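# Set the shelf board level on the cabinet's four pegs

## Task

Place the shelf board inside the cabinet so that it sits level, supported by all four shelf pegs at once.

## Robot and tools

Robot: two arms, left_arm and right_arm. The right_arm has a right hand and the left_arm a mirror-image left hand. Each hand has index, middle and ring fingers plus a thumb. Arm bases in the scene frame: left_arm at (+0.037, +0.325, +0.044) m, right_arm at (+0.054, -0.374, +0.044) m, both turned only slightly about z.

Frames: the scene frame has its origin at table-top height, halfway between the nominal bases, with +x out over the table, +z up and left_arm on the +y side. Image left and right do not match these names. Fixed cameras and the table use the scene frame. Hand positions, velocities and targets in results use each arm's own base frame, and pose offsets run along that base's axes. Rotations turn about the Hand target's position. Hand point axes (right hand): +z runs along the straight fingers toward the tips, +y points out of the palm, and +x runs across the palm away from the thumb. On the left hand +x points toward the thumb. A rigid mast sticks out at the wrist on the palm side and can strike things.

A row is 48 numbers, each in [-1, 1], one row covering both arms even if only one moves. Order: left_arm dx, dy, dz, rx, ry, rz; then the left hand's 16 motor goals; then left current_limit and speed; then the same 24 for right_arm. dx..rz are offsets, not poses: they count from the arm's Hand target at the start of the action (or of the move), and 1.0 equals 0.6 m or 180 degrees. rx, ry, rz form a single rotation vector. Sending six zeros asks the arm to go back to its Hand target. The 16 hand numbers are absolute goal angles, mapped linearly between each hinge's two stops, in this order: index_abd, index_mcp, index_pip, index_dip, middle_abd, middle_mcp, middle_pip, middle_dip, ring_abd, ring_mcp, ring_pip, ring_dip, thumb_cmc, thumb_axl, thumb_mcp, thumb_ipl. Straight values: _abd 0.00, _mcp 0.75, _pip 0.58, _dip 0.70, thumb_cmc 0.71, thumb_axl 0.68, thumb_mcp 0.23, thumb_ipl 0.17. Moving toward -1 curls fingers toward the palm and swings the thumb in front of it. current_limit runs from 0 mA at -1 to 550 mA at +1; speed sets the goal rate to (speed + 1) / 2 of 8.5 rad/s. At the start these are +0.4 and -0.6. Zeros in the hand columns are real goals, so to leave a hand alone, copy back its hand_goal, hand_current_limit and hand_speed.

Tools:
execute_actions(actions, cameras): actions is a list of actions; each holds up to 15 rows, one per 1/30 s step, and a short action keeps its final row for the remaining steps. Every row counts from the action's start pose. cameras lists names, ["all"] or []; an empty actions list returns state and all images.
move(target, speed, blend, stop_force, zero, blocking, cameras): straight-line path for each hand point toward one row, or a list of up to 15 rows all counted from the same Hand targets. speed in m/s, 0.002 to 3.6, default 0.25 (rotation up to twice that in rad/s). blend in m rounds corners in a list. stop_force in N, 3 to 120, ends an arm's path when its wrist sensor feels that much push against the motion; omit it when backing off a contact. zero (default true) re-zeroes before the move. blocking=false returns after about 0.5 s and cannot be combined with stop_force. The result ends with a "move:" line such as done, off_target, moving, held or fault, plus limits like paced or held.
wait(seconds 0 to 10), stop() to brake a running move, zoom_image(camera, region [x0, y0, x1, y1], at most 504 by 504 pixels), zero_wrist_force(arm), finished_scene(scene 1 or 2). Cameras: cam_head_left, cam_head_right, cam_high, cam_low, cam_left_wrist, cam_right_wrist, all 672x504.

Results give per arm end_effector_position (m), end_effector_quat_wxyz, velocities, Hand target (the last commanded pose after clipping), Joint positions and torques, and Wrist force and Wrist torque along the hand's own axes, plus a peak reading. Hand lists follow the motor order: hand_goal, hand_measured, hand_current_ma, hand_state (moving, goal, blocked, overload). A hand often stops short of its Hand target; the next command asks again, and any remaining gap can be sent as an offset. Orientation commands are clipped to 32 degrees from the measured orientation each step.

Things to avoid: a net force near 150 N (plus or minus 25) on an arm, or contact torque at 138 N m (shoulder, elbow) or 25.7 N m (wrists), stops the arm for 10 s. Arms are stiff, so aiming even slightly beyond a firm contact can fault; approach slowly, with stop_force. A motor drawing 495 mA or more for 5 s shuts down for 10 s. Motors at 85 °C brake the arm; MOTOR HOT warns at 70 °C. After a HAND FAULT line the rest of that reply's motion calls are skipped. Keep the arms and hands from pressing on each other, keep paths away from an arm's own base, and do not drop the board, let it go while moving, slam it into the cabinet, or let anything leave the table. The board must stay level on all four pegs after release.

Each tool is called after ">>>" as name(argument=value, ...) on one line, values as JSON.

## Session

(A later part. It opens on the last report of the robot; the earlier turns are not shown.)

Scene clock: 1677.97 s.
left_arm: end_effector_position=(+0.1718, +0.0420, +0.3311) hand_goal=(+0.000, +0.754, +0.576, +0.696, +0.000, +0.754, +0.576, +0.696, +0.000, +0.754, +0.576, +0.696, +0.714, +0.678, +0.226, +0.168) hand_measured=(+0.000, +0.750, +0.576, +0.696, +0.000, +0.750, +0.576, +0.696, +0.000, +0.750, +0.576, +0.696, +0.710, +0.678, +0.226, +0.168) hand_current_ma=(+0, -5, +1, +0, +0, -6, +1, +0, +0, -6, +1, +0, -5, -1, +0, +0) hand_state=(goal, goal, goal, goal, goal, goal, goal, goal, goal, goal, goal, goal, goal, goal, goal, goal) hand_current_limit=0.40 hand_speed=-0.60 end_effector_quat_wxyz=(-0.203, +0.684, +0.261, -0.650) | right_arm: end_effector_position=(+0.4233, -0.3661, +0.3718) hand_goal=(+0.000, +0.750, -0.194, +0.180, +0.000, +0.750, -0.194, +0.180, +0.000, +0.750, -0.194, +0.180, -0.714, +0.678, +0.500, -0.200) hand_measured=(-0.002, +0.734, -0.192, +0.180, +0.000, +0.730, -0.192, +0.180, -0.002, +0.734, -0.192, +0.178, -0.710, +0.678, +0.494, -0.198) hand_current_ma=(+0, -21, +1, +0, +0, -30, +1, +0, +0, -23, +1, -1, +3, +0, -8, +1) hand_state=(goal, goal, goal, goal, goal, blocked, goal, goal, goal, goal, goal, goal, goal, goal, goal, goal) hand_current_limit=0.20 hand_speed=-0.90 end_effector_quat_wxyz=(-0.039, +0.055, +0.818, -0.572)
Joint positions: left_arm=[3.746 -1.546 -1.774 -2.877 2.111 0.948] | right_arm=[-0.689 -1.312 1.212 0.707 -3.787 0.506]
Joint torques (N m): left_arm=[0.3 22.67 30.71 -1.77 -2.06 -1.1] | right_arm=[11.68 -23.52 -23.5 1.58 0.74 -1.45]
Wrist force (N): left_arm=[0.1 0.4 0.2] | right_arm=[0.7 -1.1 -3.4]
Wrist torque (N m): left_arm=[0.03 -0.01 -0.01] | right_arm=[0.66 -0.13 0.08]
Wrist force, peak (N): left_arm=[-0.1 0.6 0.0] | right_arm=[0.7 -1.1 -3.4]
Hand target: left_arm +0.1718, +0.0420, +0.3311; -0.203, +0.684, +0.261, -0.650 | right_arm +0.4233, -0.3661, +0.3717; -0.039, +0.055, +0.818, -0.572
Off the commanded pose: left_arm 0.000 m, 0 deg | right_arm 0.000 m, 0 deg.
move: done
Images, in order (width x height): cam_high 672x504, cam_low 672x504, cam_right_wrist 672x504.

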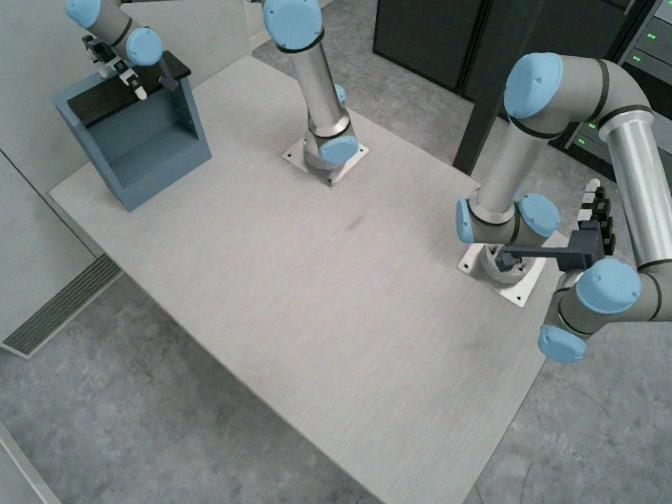

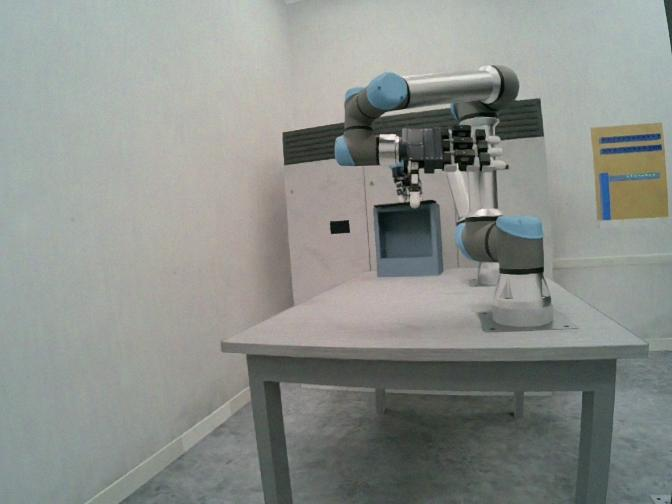

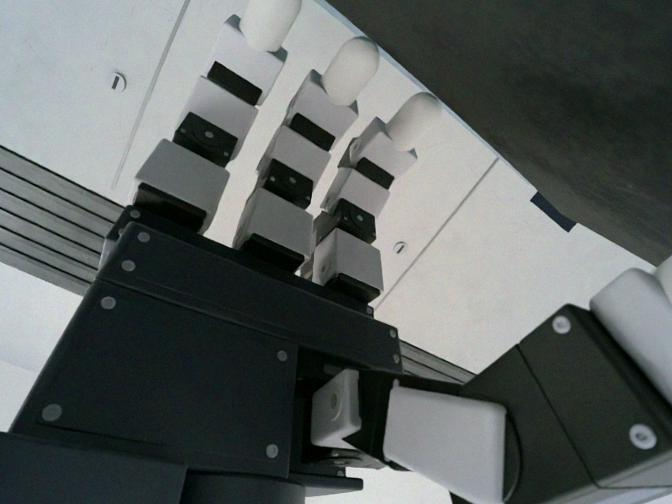

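>>> move(target=[0,0,0,0,0,0,0,0.754,0.576,0.696,0,0.754,0.576,0.696,0,0.754,0.576,0.696,0.714,0.678,0.226,0.168,0.4,-0.6,0,0,0.1,0,0,0,0,0.75,-0.194,0.18,0,0.75,-0.194,0.18,0,0.75,-0.194,0.18,-0.714,0.678,0.5,-0.2,0.2,-0.9], speed=0.08)

>>> move(target=[0,0,0,0,0,0,0,0.754,0.576,0.696,0,0.754,0.576,0.696,0,0.754,0.576,0.696,0.714,0.678,0.226,0.168,0.4,-0.6,0.0113,0.1433,0,-0.1101,0.0151,0,0,0.75,-0.194,0.18,0,0.75,-0.194,0.18,0,0.75,-0.194,0.18,-0.714,0.678,0.5,-0.2,0.2,-0.9], speed=0.12)

>>> move(target=[0,0,0,0,0,0,0,0.754,0.576,0.696,0,0.754,0.576,0.696,0,0.754,0.576,0.696,0.714,0.678,0.226,0.168,0.4,-0.6,0.05,0.2667,0,0,0,0.1505,0,0.75,-0.194,0.18,0,0.75,-0.194,0.18,0,0.75,-0.194,0.18,-0.714,0.678,0.5,-0.2,0.2,-0.9], speed=0.15)

>>> move(target=[0,0,0,0,0,0,0,0.754,0.576,0.696,0,0.754,0.576,0.696,0,0.754,0.576,0.696,0.714,0.678,0.226,0.168,0.4,-0.6,0,0,0,0,0,-0.1667,0,0.75,-0.194,0.18,0,0.75,-0.194,0.18,0,0.75,-0.194,0.18,-0.714,0.678,0.5,-0.2,0.2,-0.9], speed=0.25)

>>> move(target=[0,0,0,0,0,0,0,0.754,0.576,0.696,0,0.754,0.576,0.696,0,0.754,0.576,0.696,0.714,0.678,0.226,0.168,0.4,-0.6,0,0,0,0,0,-0.1667,0,0.75,-0.194,0.18,0,0.75,-0.194,0.18,0,0.75,-0.194,0.18,-0.714,0.678,0.5,-0.2,0.2,-0.9], speed=0.25, cameras=["cam_high","cam_right_wrist","cam_head_right"])

>>> zoom_image(camera="cam_high", region=[20, 0, 230, 220])

Scene clock: 1686.27 s.
left_arm: end_effector_position=(+0.1718, +0.0420, +0.3311) hand_goal=(+0.000, +0.754, +0.576, +0.696, +0.000, +0.754, +0.576, +0.696, +0.000, +0.754, +0.576, +0.696, +0.714, +0.678, +0.226, +0.168) hand_measured=(+0.000, +0.750, +0.576, +0.696, +0.000, +0.750, +0.576, +0.696, +0.000, +0.750, +0.576, +0.696, +0.710, +0.678, +0.226, +0.168) hand_current_ma=(+0, -5, +1, +0, +0, -6, +1, +0, +0, -6, +1, +0, -5, -1, +0, +0) hand_state=(goal, goal, goal, goal, goal, goal, goal, goal, goal, goal, goal, goal, goal, goal, goal, goal) hand_current_limit=0.40 hand_speed=-0.60 end_effector_quat_wxyz=(-0.203, +0.684, +0.261, -0.650) | right_arm: end_effector_position=(+0.4234, -0.3661, +0.4316) hand_goal=(+0.000, +0.750, -0.194, +0.180, +0.000, +0.750, -0.194, +0.180, +0.000, +0.750, -0.194, +0.180, -0.714, +0.678, +0.500, -0.200) hand_measured=(-0.002, +0.734, -0.192, +0.180, +0.000, +0.730, -0.192, +0.180, -0.002, +0.734, -0.192, +0.178, -0.710, +0.678, +0.494, -0.198) hand_current_ma=(+0, -20, +1, +0, +0, -28, +1, +0, +0, -21, +1, -1, +3, +0, -7, +1) hand_state=(goal, goal, goal, goal, goal, goal, goal, goal, goal, goal, goal, goal, goal, goal, goal, goal) hand_current_limit=0.20 hand_speed=-0.90 end_effector_quat_wxyz=(-0.039, +0.055, +0.818, -0.572)
Joint positions: left_arm=[3.746 -1.546 -1.774 -2.877 2.111 0.948] | right_arm=[-0.689 -1.283 1.02 0.871 -3.787 0.506]
Joint torques (N m): left_arm=[0.12 23.11 30.74 -1.77 -2.12 -1.15] | right_arm=[8.27 -39.69 -13.34 -1.19 2.2 1.85]
Wrist force (N): left_arm=[0.1 0.4 0.2] | right_arm=[0.4 -1.0 -3.0]
Wrist torque (N m): left_arm=[0.03 -0.02 -0.01] | right_arm=[0.60 -0.10 0.01]
Wrist force, peak (N): left_arm=[-0.1 0.8 0.0] | right_arm=[0.5 -1.7 -3.6]
Hand target: left_arm +0.1718, +0.0420, +0.3311; -0.203, +0.684, +0.261, -0.650 | right_arm +0.4233, -0.3661, +0.4317; -0.039, +0.055, +0.818, -0.572
Off the commanded pose: left_arm 0.000 m, 0 deg | right_arm 0.000 m, 0 deg.
move: done

Scene clock: 1688.27 s.
left_arm: end_effector_position=(+0.1718, +0.0420, +0.3311) hand_goal=(+0.000, +0.754, +0.576, +0.696, +0.000, +0.754, +0.576, +0.696, +0.000, +0.754, +0.576, +0.696, +0.714, +0.678, +0.226, +0.168) hand_measured=(+0.000, +0.750, +0.576, +0.696, +0.000, +0.750, +0.576, +0.696, +0.000, +0.750, +0.576, +0.696, +0.710, +0.678, +0.226, +0.168) hand_current_ma=(+0, -5, +1, +0, +0, -6, +1, +0, +0, -6, +1, +0, -5, -1, +0, +0) hand_state=(goal, goal, goal, goal, goal, goal, goal, goal, goal, goal, goal, goal, goal, goal, goal, goal) hand_current_limit=0.40 hand_speed=-0.60 end_effector_quat_wxyz=(-0.203, +0.684, +0.261, -0.650) | right_arm: end_effector_position=(+0.4301, -0.2800, +0.4317) hand_goal=(+0.000, +0.750, -0.194, +0.180, +0.000, +0.750, -0.194, +0.180, +0.000, +0.750, -0.194, +0.180, -0.714, +0.678, +0.500, -0.200) hand_measured=(-0.002, +0.734, -0.192, +0.180, +0.000, +0.730, -0.192, +0.180, -0.002, +0.734, -0.192, +0.178, -0.710, +0.678, +0.496, -0.198) hand_current_ma=(+0, -20, +1, +0, +0, -28, +0, +0, +0, -21, +0, -1, +3, +0, -4, +1) hand_state=(goal, goal, goal, goal, goal, goal, goal, goal, goal, goal, goal, goal, goal, goal, goal, goal) hand_current_limit=0.20 hand_speed=-0.90 end_effector_quat_wxyz=(-0.048, +0.047, +0.706, -0.705)
Joint positions: left_arm=[3.746 -1.546 -1.774 -2.877 2.111 0.948] | right_arm=[-0.419 -1.499 1.422 0.083 -3.426 0.004]
Joint torques (N m): left_arm=[0.34 22.01 29.9 -1.8 -2.21 -1.12] | right_arm=[-15.09 -16.6 -31.09 0.28 -0.6 0.88]
Wrist force (N): left_arm=[-0.2 0.6 0.1] | right_arm=[1.1 -1.8 -2.6]
Wrist torque (N m): left_arm=[0.06 0.02 -0.04] | right_arm=[0.57 -0.10 -0.01]
Wrist force, peak (N): left_arm=[-0.2 0.6 0.3] | right_arm=[1.1 -1.9 -3.3]
Hand target: left_arm +0.1718, +0.0420, +0.3311; -0.203, +0.684, +0.261, -0.650 | right_arm +0.4301, -0.2801, +0.4317; -0.048, +0.048, +0.706, -0.705
Off the commanded pose: left_arm 0.000 m, 0 deg | right_arm 0.000 m, 0 deg.
move: done

Scene clock: 1690.20 s.
left_arm: end_effector_position=(+0.1718, +0.0420, +0.3311) hand_goal=(+0.000, +0.754, +0.576, +0.696, +0.000, +0.754, +0.576, +0.696, +0.000, +0.754, +0.576, +0.696, +0.714, +0.678, +0.226, +0.168) hand_measured=(+0.000, +0.750, +0.576, +0.696, +0.000, +0.750, +0.576, +0.696, +0.000, +0.750, +0.576, +0.696, +0.710, +0.678, +0.226, +0.168) hand_current_ma=(+0, -5, +1, +0, +0, -6, +1, +0, +0, -6, +1, +0, -5, -1, +0, +0) hand_state=(goal, goal, goal, goal, goal, goal, goal, goal, goal, goal, goal, goal, goal, goal, goal, goal) hand_current_limit=0.40 hand_speed=-0.60 end_effector_quat_wxyz=(-0.203, +0.684, +0.261, -0.650) | right_arm: end_effector_position=(+0.4601, -0.1200, +0.4316) hand_goal=(+0.000, +0.750, -0.194, +0.180, +0.000, +0.750, -0.194, +0.180, +0.000, +0.750, -0.194, +0.180, -0.714, +0.678, +0.500, -0.200) hand_measured=(-0.002, +0.734, -0.192, +0.180, +0.000, +0.730, -0.192, +0.180, -0.002, +0.734, -0.194, +0.178, -0.710, +0.678, +0.496, -0.198) hand_current_ma=(+0, -20, +0, +0, +0, -28, +0, +0, +0, -21, +0, -1, +3, +0, -3, +1) hand_state=(goal, goal, goal, goal, goal, goal, goal, goal, goal, goal, goal, goal, goal, goal, goal, goal) hand_current_limit=0.20 hand_speed=-0.90 end_effector_quat_wxyz=(+0.118, -0.119, +0.698, -0.697)
Joint positions: left_arm=[3.746 -1.546 -1.774 -2.877 2.111 0.948] | right_arm=[-0.124 -1.669 1.589 0.084 -3.604 0.002]
Joint torques (N m): left_arm=[-0.05 23.27 30.37 -1.74 -2.04 -1.27] | right_arm=[-15.13 -10.53 -32.2 -0.87 1.88 -2.13]
Wrist force (N): left_arm=[-0.1 0.3 -0.2] | right_arm=[1.1 -1.2 -2.7]
Wrist torque (N m): left_arm=[0.06 0.00 -0.02] | right_arm=[0.64 -0.07 0.13]
Wrist force, peak (N): left_arm=[-0.4 0.7 0.0] | right_arm=[0.7 -1.4 -3.6]
Hand target: left_arm +0.1718, +0.0420, +0.3311; -0.203, +0.684, +0.261, -0.650 | right_arm +0.4601, -0.1201, +0.4317; +0.118, -0.119, +0.698, -0.697
Off the commanded pose: left_arm 0.000 m, 0 deg | right_arm 0.000 m, 0 deg.
move: done

Scene clock: 1691.77 s.
left_arm: end_effector_position=(+0.1718, +0.0420, +0.3311) hand_goal=(+0.000, +0.754, +0.576, +0.696, +0.000, +0.754, +0.576, +0.696, +0.000, +0.754, +0.576, +0.696, +0.714, +0.678, +0.226, +0.168) hand_measured=(+0.000, +0.750, +0.576, +0.696, +0.000, +0.750, +0.576, +0.696, +0.000, +0.750, +0.576, +0.696, +0.710, +0.678, +0.226, +0.168) hand_current_ma=(+0, -5, +1, +0, +0, -6, +1, +0, +0, -6, +1, +0, -5, -1, +0, +0) hand_state=(goal, goal, goal, goal, goal, goal, goal, goal, goal, goal, goal, goal, goal, goal, goal, goal) hand_current_limit=0.40 hand_speed=-0.60 end_effector_quat_wxyz=(-0.203, +0.684, +0.261, -0.650) | right_arm: end_effector_position=(+0.4602, -0.1201, +0.4317) hand_goal=(+0.000, +0.750, -0.194, +0.180, +0.000, +0.750, -0.194, +0.180, +0.000, +0.750, -0.194, +0.180, -0.714, +0.678, +0.500, -0.200) hand_measured=(-0.002, +0.734, -0.192, +0.180, +0.000, +0.730, -0.192, +0.180, -0.002, +0.734, -0.194, +0.178, -0.710, +0.678, +0.496, -0.198) hand_current_ma=(+0, -20, +0, +0, +0, -28, +0, +0, +0, -21, +0, -1, +2, +0, -3, +1) hand_state=(goal, goal, goal, goal, goal, goal, goal, goal, goal, goal, goal, goal, goal, goal, goal, goal) hand_current_limit=0.20 hand_speed=-0.90 end_effector_quat_wxyz=(-0.066, +0.065, +0.705, -0.703)
Joint positions: left_arm=[3.746 -1.546 -1.774 -2.877 2.111 0.948] | right_arm=[-0.05 -1.375 1.279 0.084 -3.005 -0.012]
Joint torques (N m): left_arm=[0.31 23.4 30.44 -1.71 -1.96 -1.16] | right_arm=[-14.97 -31.73 -11.2 0.05 0.97 -0.63]
Wrist force (N): left_arm=[-0.1 0.4 -0.1] | right_arm=[1.0 -1.6 -2.1]
Wrist torque (N m): left_arm=[0.06 0.00 -0.03] | right_arm=[0.54 -0.08 -0.02]
Wrist force, peak (N): left_arm=[-0.2 0.5 -0.2] | right_arm=[1.4 -1.9 -2.8]
Hand target: left_arm +0.1718, +0.0420, +0.3311; -0.203, +0.684, +0.261, -0.650 | right_arm +0.4601, -0.1201, +0.4317; -0.066, +0.065, +0.705, -0.703
Off the commanded pose: left_arm 0.000 m, 0 deg | right_arm 0.000 m, 0 deg.
move: done

Scene clock: 1693.30 s.
left_arm: end_effector_position=(+0.1718, +0.0420, +0.3311) hand_goal=(+0.000, +0.754, +0.576, +0.696, +0.000, +0.754, +0.576, +0.696, +0.000, +0.754, +0.576, +0.696, +0.714, +0.678, +0.226, +0.168) hand_measured=(+0.000, +0.750, +0.576, +0.696, +0.000, +0.750, +0.576, +0.696, +0.000, +0.750, +0.576, +0.696, +0.710, +0.678, +0.226, +0.168) hand_current_ma=(+0, -5, +1, +0, +0, -6, +1, +0, +0, -6, +1, +0, -5, -1, +0, +0) hand_state=(goal, goal, goal, goal, goal, goal, goal, goal, goal, goal, goal, goal, goal, goal, goal, goal) hand_current_limit=0.40 hand_speed=-0.60 end_effector_quat_wxyz=(-0.203, +0.684, +0.261, -0.650) | right_arm: end_effector_position=(+0.4601, -0.1202, +0.4317) hand_goal=(+0.000, +0.750, -0.194, +0.180, +0.000, +0.750, -0.194, +0.180, +0.000, +0.750, -0.194, +0.180, -0.714, +0.678, +0.500, -0.200) hand_measured=(-0.002, +0.734, -0.192, +0.180, +0.000, +0.730, -0.192, +0.180, -0.002, +0.734, -0.194, +0.178, -0.710, +0.678, +0.496, -0.198) hand_current_ma=(+0, -20, +0, +0, +0, -28, +0, +0, +0, -21, +0, -1, +2, +0, -3, +1) hand_state=(goal, goal, goal, goal, goal, goal, goal, goal, goal, goal, goal, goal, goal, goal, goal, goal) hand_current_limit=0.20 hand_speed=-0.90 end_effector_quat_wxyz=(-0.246, +0.246, +0.664, -0.662)
Joint positions: left_arm=[3.746 -1.546 -1.774 -2.877 2.111 0.948] | right_arm=[-0.11 -1.09 0.891 0.196 -2.542 -0.003]
Joint torques (N m): left_arm=[0.22 23.21 30.57 -1.64 -1.98 -1.22] | right_arm=[12.56 -41.78 -15.48 -1.01 0 0.57]
Wrist force (N): left_arm=[-0.2 0.4 0.1] | right_arm=[1.5 -1.1 -2.1]
Wrist torque (N m): left_arm=[0.04 0.01 -0.03] | right_arm=[0.65 -0.16 0.04]
Wrist force, peak (N): left_arm=[-0.2 0.6 0.0] | right_arm=[1.4 -1.3 -2.7]
Hand target: left_arm +0.1718, +0.0420, +0.3311; -0.203, +0.684, +0.261, -0.650 | right_arm +0.4601, -0.1201, +0.4317; -0.246, +0.246, +0.664, -0.662
Off the commanded pose: left_arm 0.000 m, 0 deg | right_arm 0.000 m, 0 deg.
move: done
Images, in order (width x height): cam_head_right 672x504, cam_high 672x504, cam_right_wrist 672x504.

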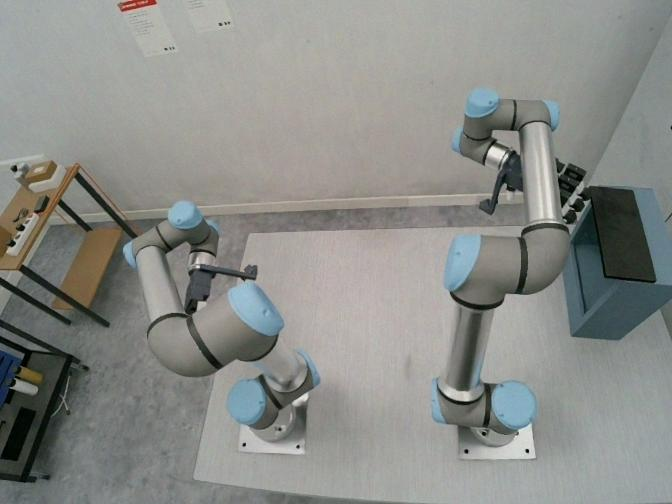

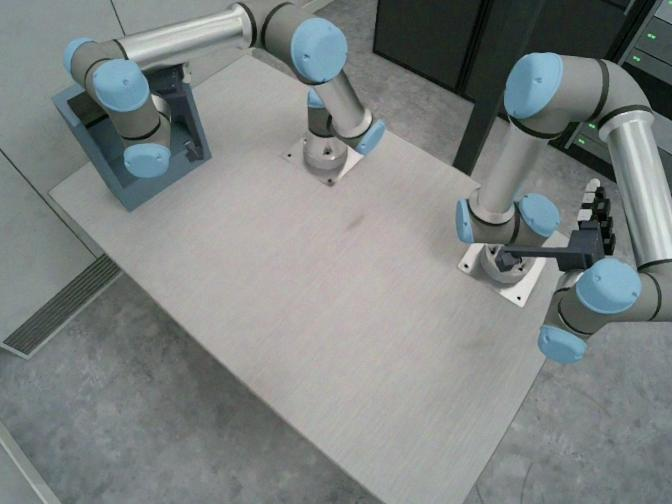

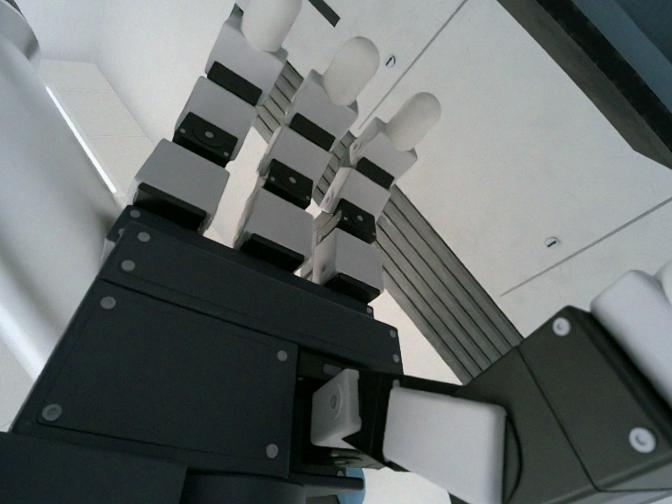

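Scaled by 2.291 from the camera's 672x504 image, which has a finer 960x720 frame.

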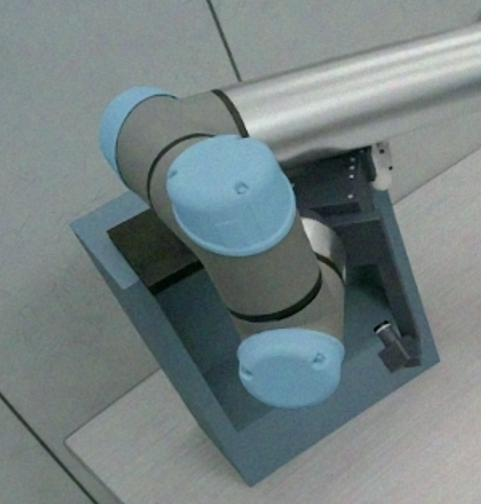

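>>> zoom_image(camera="cam_head_right", region=[540, 160, 672, 350])

Scaled by 2.653 from the camera's 672x504 image, which has a finer 960x720 frame.

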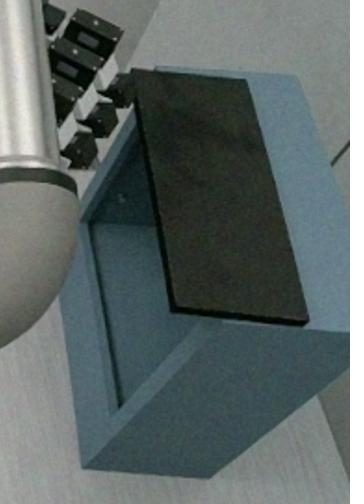

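>>> move(target=[0,0,0,0,0,0,0,0.754,0.576,0.696,0,0.754,0.576,0.696,0,0.754,0.576,0.696,0.714,0.678,0.226,0.168,0.4,-0.6,-0.0335,0.0333,-0.0833,-0.0632,-0.3415,-0.5309,0,0.75,0.3,0.4,0,0.75,0.3,0.4,0,0.75,0.3,0.4,-0.571,0.678,0.2,0.1,0.2,-0.9], speed=0.2, cameras=["cam_right_wrist","cam_head_right"])

Scene clock: 1794.00 s.
left_arm: end_effector_position=(+0.1718, +0.0420, +0.3311) hand_goal=(+0.000, +0.754, +0.576, +0.696, +0.000, +0.754, +0.576, +0.696, +0.000, +0.754, +0.576, +0.696, +0.714, +0.678, +0.226, +0.168) hand_measured=(+0.000, +0.750, +0.576, +0.696, +0.000, +0.750, +0.576, +0.696, +0.000, +0.750, +0.576, +0.696, +0.710, +0.678, +0.226, +0.168) hand_current_ma=(+0, -5, +1, +0, +0, -6, +1, +0, +0, -6, +1, +0, -5, -1, +0, +0) hand_state=(goal, goal, goal, goal, goal, goal, goal, goal, goal, goal, goal, goal, goal, goal, goal, goal) hand_current_limit=0.40 hand_speed=-0.60 end_effector_quat_wxyz=(-0.203, +0.684, +0.261, -0.650) | right_arm: end_effector_position=(+0.4400, -0.1002, +0.3817) hand_goal=(+0.000, +0.750, +0.300, +0.400, +0.000, +0.750, +0.300, +0.400, +0.000, +0.750, +0.300, +0.400, -0.570, +0.678, +0.200, +0.100) hand_measured=(-0.002, +0.738, +0.296, +0.398, +0.000, +0.734, +0.296, +0.398, -0.002, +0.738, +0.296, +0.398, -0.574, +0.678, +0.198, +0.098) hand_current_ma=(+0, -14, -3, -2, +0, -20, -3, -1, +0, -15, -2, -2, -3, +0, -1, -2) hand_state=(goal, goal, goal, goal, goal, goal, goal, goal, goal, goal, goal, goal, goal, goal, goal, goal) hand_current_limit=0.20 hand_speed=-0.90 end_effector_quat_wxyz=(-0.279, +0.920, +0.244, -0.132)
Joint positions: left_arm=[3.746 -1.546 -1.774 -2.877 2.111 0.948] | right_arm=[-0.501 -1.459 1.239 -0.758 -1.358 0.487]
Joint torques (N m): left_arm=[0.24 22.77 30.46 -1.62 -2.03 -1.23] | right_arm=[13.3 -21.39 -29.55 0.12 -0.92 -1.82]
Wrist force (N): left_arm=[0.1 0.4 0.1] | right_arm=[0.2 -0.4 -3.7]
Wrist torque (N m): left_arm=[0.05 -0.02 -0.01] | right_arm=[0.59 -0.12 -0.04]
Wrist force, peak (N): left_arm=[-0.3 0.7 -0.3] | right_arm=[0.2 -0.4 -3.7]
Hand target: left_arm +0.1718, +0.0420, +0.3311; -0.203, +0.684, +0.261, -0.650 | right_arm +0.4400, -0.1001, +0.3817; -0.278, +0.920, +0.244, -0.132
Off the commanded pose: left_arm 0.000 m, 0 deg | right_arm 0.000 m, 0 deg.
move: done
Images, in order (width x height): cam_head_right 672x504, cam_right_wrist 672x504.

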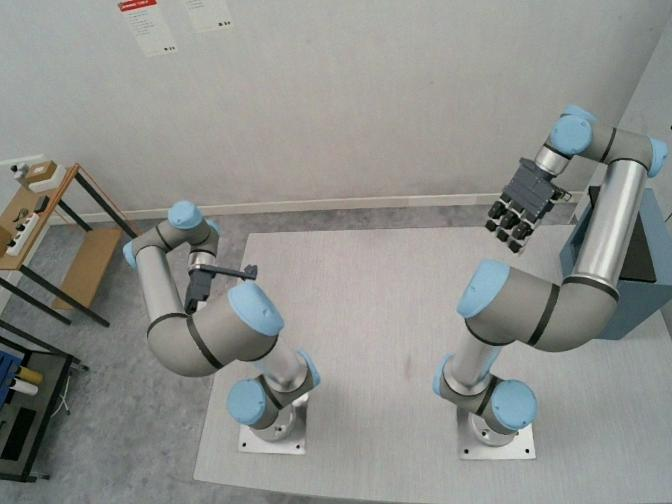

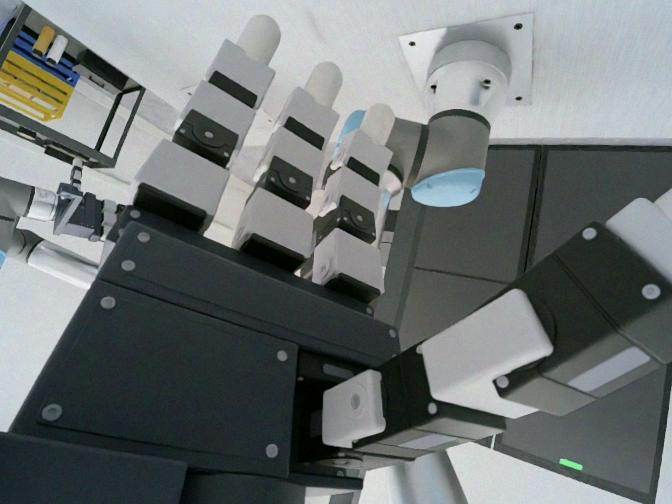

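>>> move(target=[0,0,0,0,0,0,0,0.754,0.576,0.696,0,0.754,0.576,0.696,0,0.754,0.576,0.696,0.714,0.678,0.226,0.168,0.4,-0.6,0.0167,-0.0333,0.0,-0.4103,-0.1114,-0.1696,0,0.89,-0.445,-0.319,0,0.89,-0.445,-0.319,0,0.89,-0.445,-0.319,-0.571,0.678,0.1,0.1,0.2,-0.9], speed=0.2, cameras=["cam_right_wrist","cam_head_right"])

Scene clock: 1802.23 s.
left_arm: end_effector_position=(+0.1718, +0.0420, +0.3311) hand_goal=(+0.000, +0.754, +0.576, +0.696, +0.000, +0.754, +0.576, +0.696, +0.000, +0.754, +0.576, +0.696, +0.714, +0.678, +0.226, +0.168) hand_measured=(+0.000, +0.750, +0.576, +0.696, +0.000, +0.750, +0.576, +0.696, +0.000, +0.750, +0.576, +0.696, +0.710, +0.678, +0.226, +0.168) hand_current_ma=(+0, -5, +1, +0, +0, -6, +1, +0, +0, -6, +1, +0, -5, -1, +0, +0) hand_state=(goal, goal, goal, goal, goal, goal, goal, goal, goal, goal, goal, goal, goal, goal, goal, goal) hand_current_limit=0.40 hand_speed=-0.60 end_effector_quat_wxyz=(-0.203, +0.684, +0.261, -0.650) | right_arm: end_effector_position=(+0.4501, -0.1200, +0.3816) hand_goal=(+0.000, +0.890, -0.444, -0.318, +0.000, +0.890, -0.444, -0.318, +0.000, +0.890, -0.444, -0.318, -0.570, +0.678, +0.100, +0.100) hand_measured=(-0.002, +0.892, -0.436, -0.316, +0.000, +0.892, -0.438, -0.316, -0.002, +0.892, -0.438, -0.314, -0.572, +0.678, +0.098, +0.098) hand_current_ma=(+0, +1, +7, +2, +0, +2, +5, +1, +0, +1, +5, +2, -1, +0, -1, -2) hand_state=(goal, goal, goal, goal, goal, goal, goal, goal, goal, goal, goal, goal, goal, goal, goal, goal) hand_current_limit=0.20 hand_speed=-0.90 end_effector_quat_wxyz=(+0.340, +0.937, -0.074, -0.028)
Joint positions: left_arm=[3.746 -1.546 -1.774 -2.877 2.111 0.948] | right_arm=[-0.094 -1.543 1.745 -1.718 -2.266 1.655]
Joint torques (N m): left_arm=[-0.12 22.66 30.03 -1.75 -1.95 -1.29] | right_arm=[-14 -32.02 -33.66 -0.2 -1.14 -1.02]
Wrist force (N): left_arm=[-0.3 0.3 -0.2] | right_arm=[0.3 -0.1 -2.6]
Wrist torque (N m): left_arm=[0.05 0.02 -0.04] | right_arm=[0.08 0.03 -0.17]
Wrist force, peak (N): left_arm=[0.0 0.8 0.3] | right_arm=[-0.2 -0.8 -3.9]
Hand target: left_arm +0.1718, +0.0420, +0.3311; -0.203, +0.684, +0.261, -0.650 | right_arm +0.4500, -0.1201, +0.3817; +0.340, +0.937, -0.074, -0.027
Off the commanded pose: left_arm 0.000 m, 0 deg | right_arm 0.000 m, 0 deg.
move: done
Images, in order (width x height): cam_head_right 672x504, cam_right_wrist 672x504.

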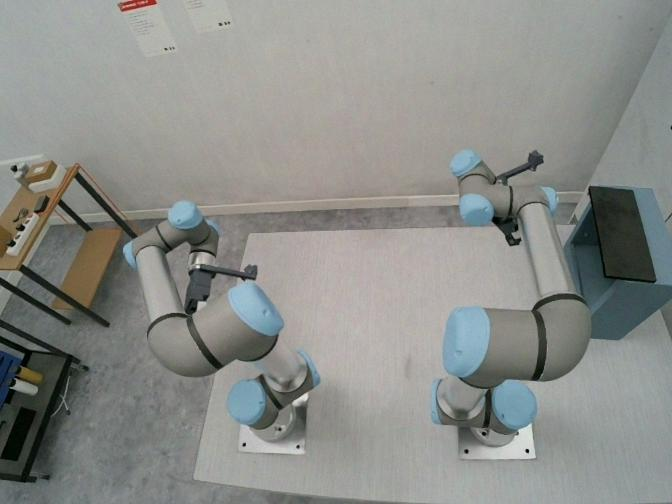

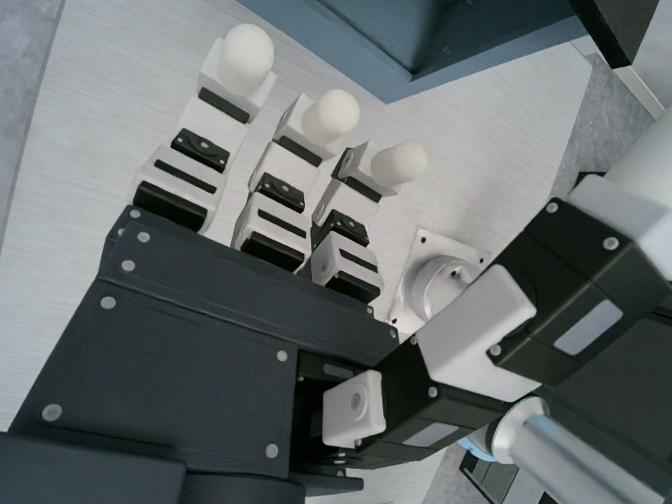

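>>> move(target=[0,0,0,0,0,0,0,0.754,0.576,0.696,0,0.754,0.576,0.696,0,0.754,0.576,0.696,0.714,0.678,0.226,0.168,0.4,-0.6,-0.0432,-0.1333,-0.0528,0,0,0,0,0.89,-0.445,-0.319,0,0.89,-0.445,-0.319,0,0.89,-0.445,-0.319,-0.571,0.678,0.1,0.1,0.2,-0.9], speed=0.12)

>>> move(target=[0,0,0,0,0,0,0,0.754,0.576,0.696,0,0.754,0.576,0.696,0,0.754,0.576,0.696,0.714,0.678,0.226,0.168,0.4,-0.6,-0.0262,-0.165,0,0,0,0,0,0.89,-0.445,-0.319,0,0.89,-0.445,-0.319,0,0.89,-0.445,-0.319,-0.571,0.678,0.1,0.1,0.2,-0.9], speed=0.04, stop_force=5, cameras=["cam_right_wrist","cam_high","cam_low"])

>>> zoom_image(camera="cam_high", region=[20, 0, 230, 220])

>>> zoom_image(camera="cam_low", region=[330, 160, 470, 290])

Scene clock: 1817.37 s.
left_arm: end_effector_position=(+0.1718, +0.0420, +0.3311) hand_goal=(+0.000, +0.754, +0.576, +0.696, +0.000, +0.754, +0.576, +0.696, +0.000, +0.754, +0.576, +0.696, +0.714, +0.678, +0.226, +0.168) hand_measured=(+0.000, +0.750, +0.576, +0.696, +0.000, +0.750, +0.576, +0.696, +0.000, +0.750, +0.576, +0.696, +0.710, +0.678, +0.226, +0.168) hand_current_ma=(+0, -5, +1, +0, +0, -6, +1, +0, +0, -6, +1, +0, -5, -1, +0, +0) hand_state=(goal, goal, goal, goal, goal, goal, goal, goal, goal, goal, goal, goal, goal, goal, goal, goal) hand_current_limit=0.40 hand_speed=-0.60 end_effector_quat_wxyz=(-0.203, +0.684, +0.261, -0.650) | right_arm: end_effector_position=(+0.4240, -0.2001, +0.3500) hand_goal=(+0.000, +0.890, -0.444, -0.318, +0.000, +0.890, -0.444, -0.318, +0.000, +0.890, -0.444, -0.318, -0.570, +0.678, +0.100, +0.100) hand_measured=(-0.002, +0.892, -0.436, -0.316, +0.000, +0.894, -0.438, -0.316, -0.002, +0.892, -0.438, -0.316, -0.572, +0.678, +0.098, +0.098) hand_current_ma=(+0, +1, +7, +2, +0, +2, +5, +1, +0, +1, +5, +2, -1, +0, -1, -2) hand_state=(goal, goal, goal, goal, goal, goal, goal, goal, goal, goal, goal, goal, goal, goal, goal, goal) hand_current_limit=0.20 hand_speed=-0.90 end_effector_quat_wxyz=(+0.340, +0.937, -0.074, -0.027)
Joint positions: left_arm=[3.746 -1.546 -1.774 -2.877 2.111 0.948] | right_arm=[-0.268 -1.594 1.918 -1.985 -2.263 1.428]
Joint torques (N m): left_arm=[0.59 22.86 30.38 -1.69 -2.04 -1.24] | right_arm=[9.43 -13.74 -31.37 -1.83 -2.71 0.58]
Wrist force (N): left_arm=[-0.4 0.2 -0.2] | right_arm=[0.7 0.0 -1.8]
Wrist torque (N m): left_arm=[0.04 0.05 -0.05] | right_arm=[0.03 -0.08 -0.24]
Wrist force, peak (N): left_arm=[-0.1 0.7 0.0] | right_arm=[0.6 -0.6 -3.8]
Hand target: left_arm +0.1718, +0.0420, +0.3311; -0.203, +0.684, +0.261, -0.650 | right_arm +0.4241, -0.2001, +0.3501; +0.340, +0.937, -0.074, -0.027
Off the commanded pose: left_arm 0.000 m, 0 deg | right_arm 0.000 m, 0 deg.
move: done

Scene clock: 1820.90 s.
left_arm: end_effector_position=(+0.1718, +0.0420, +0.3311) hand_goal=(+0.000, +0.754, +0.576, +0.696, +0.000, +0.754, +0.576, +0.696, +0.000, +0.754, +0.576, +0.696, +0.714, +0.678, +0.226, +0.168) hand_measured=(+0.000, +0.750, +0.576, +0.696, +0.000, +0.750, +0.576, +0.696, +0.000, +0.750, +0.576, +0.696, +0.710, +0.678, +0.226, +0.168) hand_current_ma=(+0, -5, +1, +0, +0, -6, +1, +0, +0, -6, +1, +0, -5, -1, +0, +0) hand_state=(goal, goal, goal, goal, goal, goal, goal, goal, goal, goal, goal, goal, goal, goal, goal, goal) hand_current_limit=0.40 hand_speed=-0.60 end_effector_quat_wxyz=(-0.203, +0.684, +0.261, -0.650) | right_arm: end_effector_position=(+0.4084, -0.2991, +0.3500) hand_goal=(+0.000, +0.890, -0.444, -0.318, +0.000, +0.890, -0.444, -0.318, +0.000, +0.890, -0.444, -0.318, -0.570, +0.678, +0.100, +0.100) hand_measured=(-0.002, +0.892, -0.436, -0.316, +0.000, +0.894, -0.438, -0.316, -0.002, +0.892, -0.438, -0.316, -0.572, +0.678, +0.098, +0.098) hand_current_ma=(+0, +1, +7, +2, +0, +2, +5, +1, +0, +2, +5, +2, -1, +0, -1, -2) hand_state=(goal, goal, goal, goal, goal, goal, goal, goal, goal, goal, goal, goal, goal, goal, goal, goal) hand_current_limit=0.20 hand_speed=-0.90 end_effector_quat_wxyz=(+0.340, +0.937, -0.074, -0.027)
Joint positions: left_arm=[3.746 -1.546 -1.774 -2.877 2.111 0.948] | right_arm=[-0.482 -1.589 1.958 -2.2 -2.225 1.158]
Joint torques (N m): left_arm=[0.31 22.13 30.5 -1.67 -2.08 -1.15] | right_arm=[13.57 -28.8 -18.17 -0.4 -3.22 1.98]
Wrist force (N): left_arm=[-0.2 0.3 -0.1] | right_arm=[0.2 -0.5 -2.5]
Wrist torque (N m): left_arm=[0.05 0.02 -0.03] | right_arm=[0.09 0.01 -0.23]
Wrist force, peak (N): left_arm=[-0.5 0.6 0.0] | right_arm=[0.8 -0.1 -3.0]
Hand target: left_arm +0.1718, +0.0420, +0.3311; -0.203, +0.684, +0.261, -0.650 | right_arm +0.4084, -0.2991, +0.3501; +0.340, +0.937, -0.074, -0.027
Off the commanded pose: left_arm 0.000 m, 0 deg | right_arm 0.000 m, 0 deg.
move: done
Images, in order (width x height): cam_high 672x504, cam_low 672x504, cam_right_wrist 672x504.

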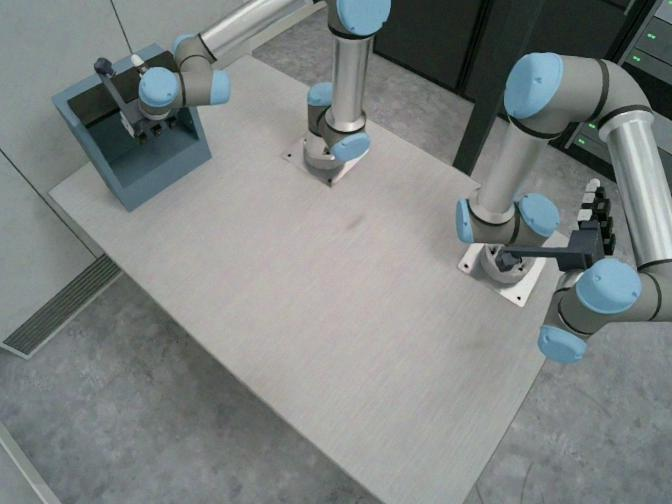

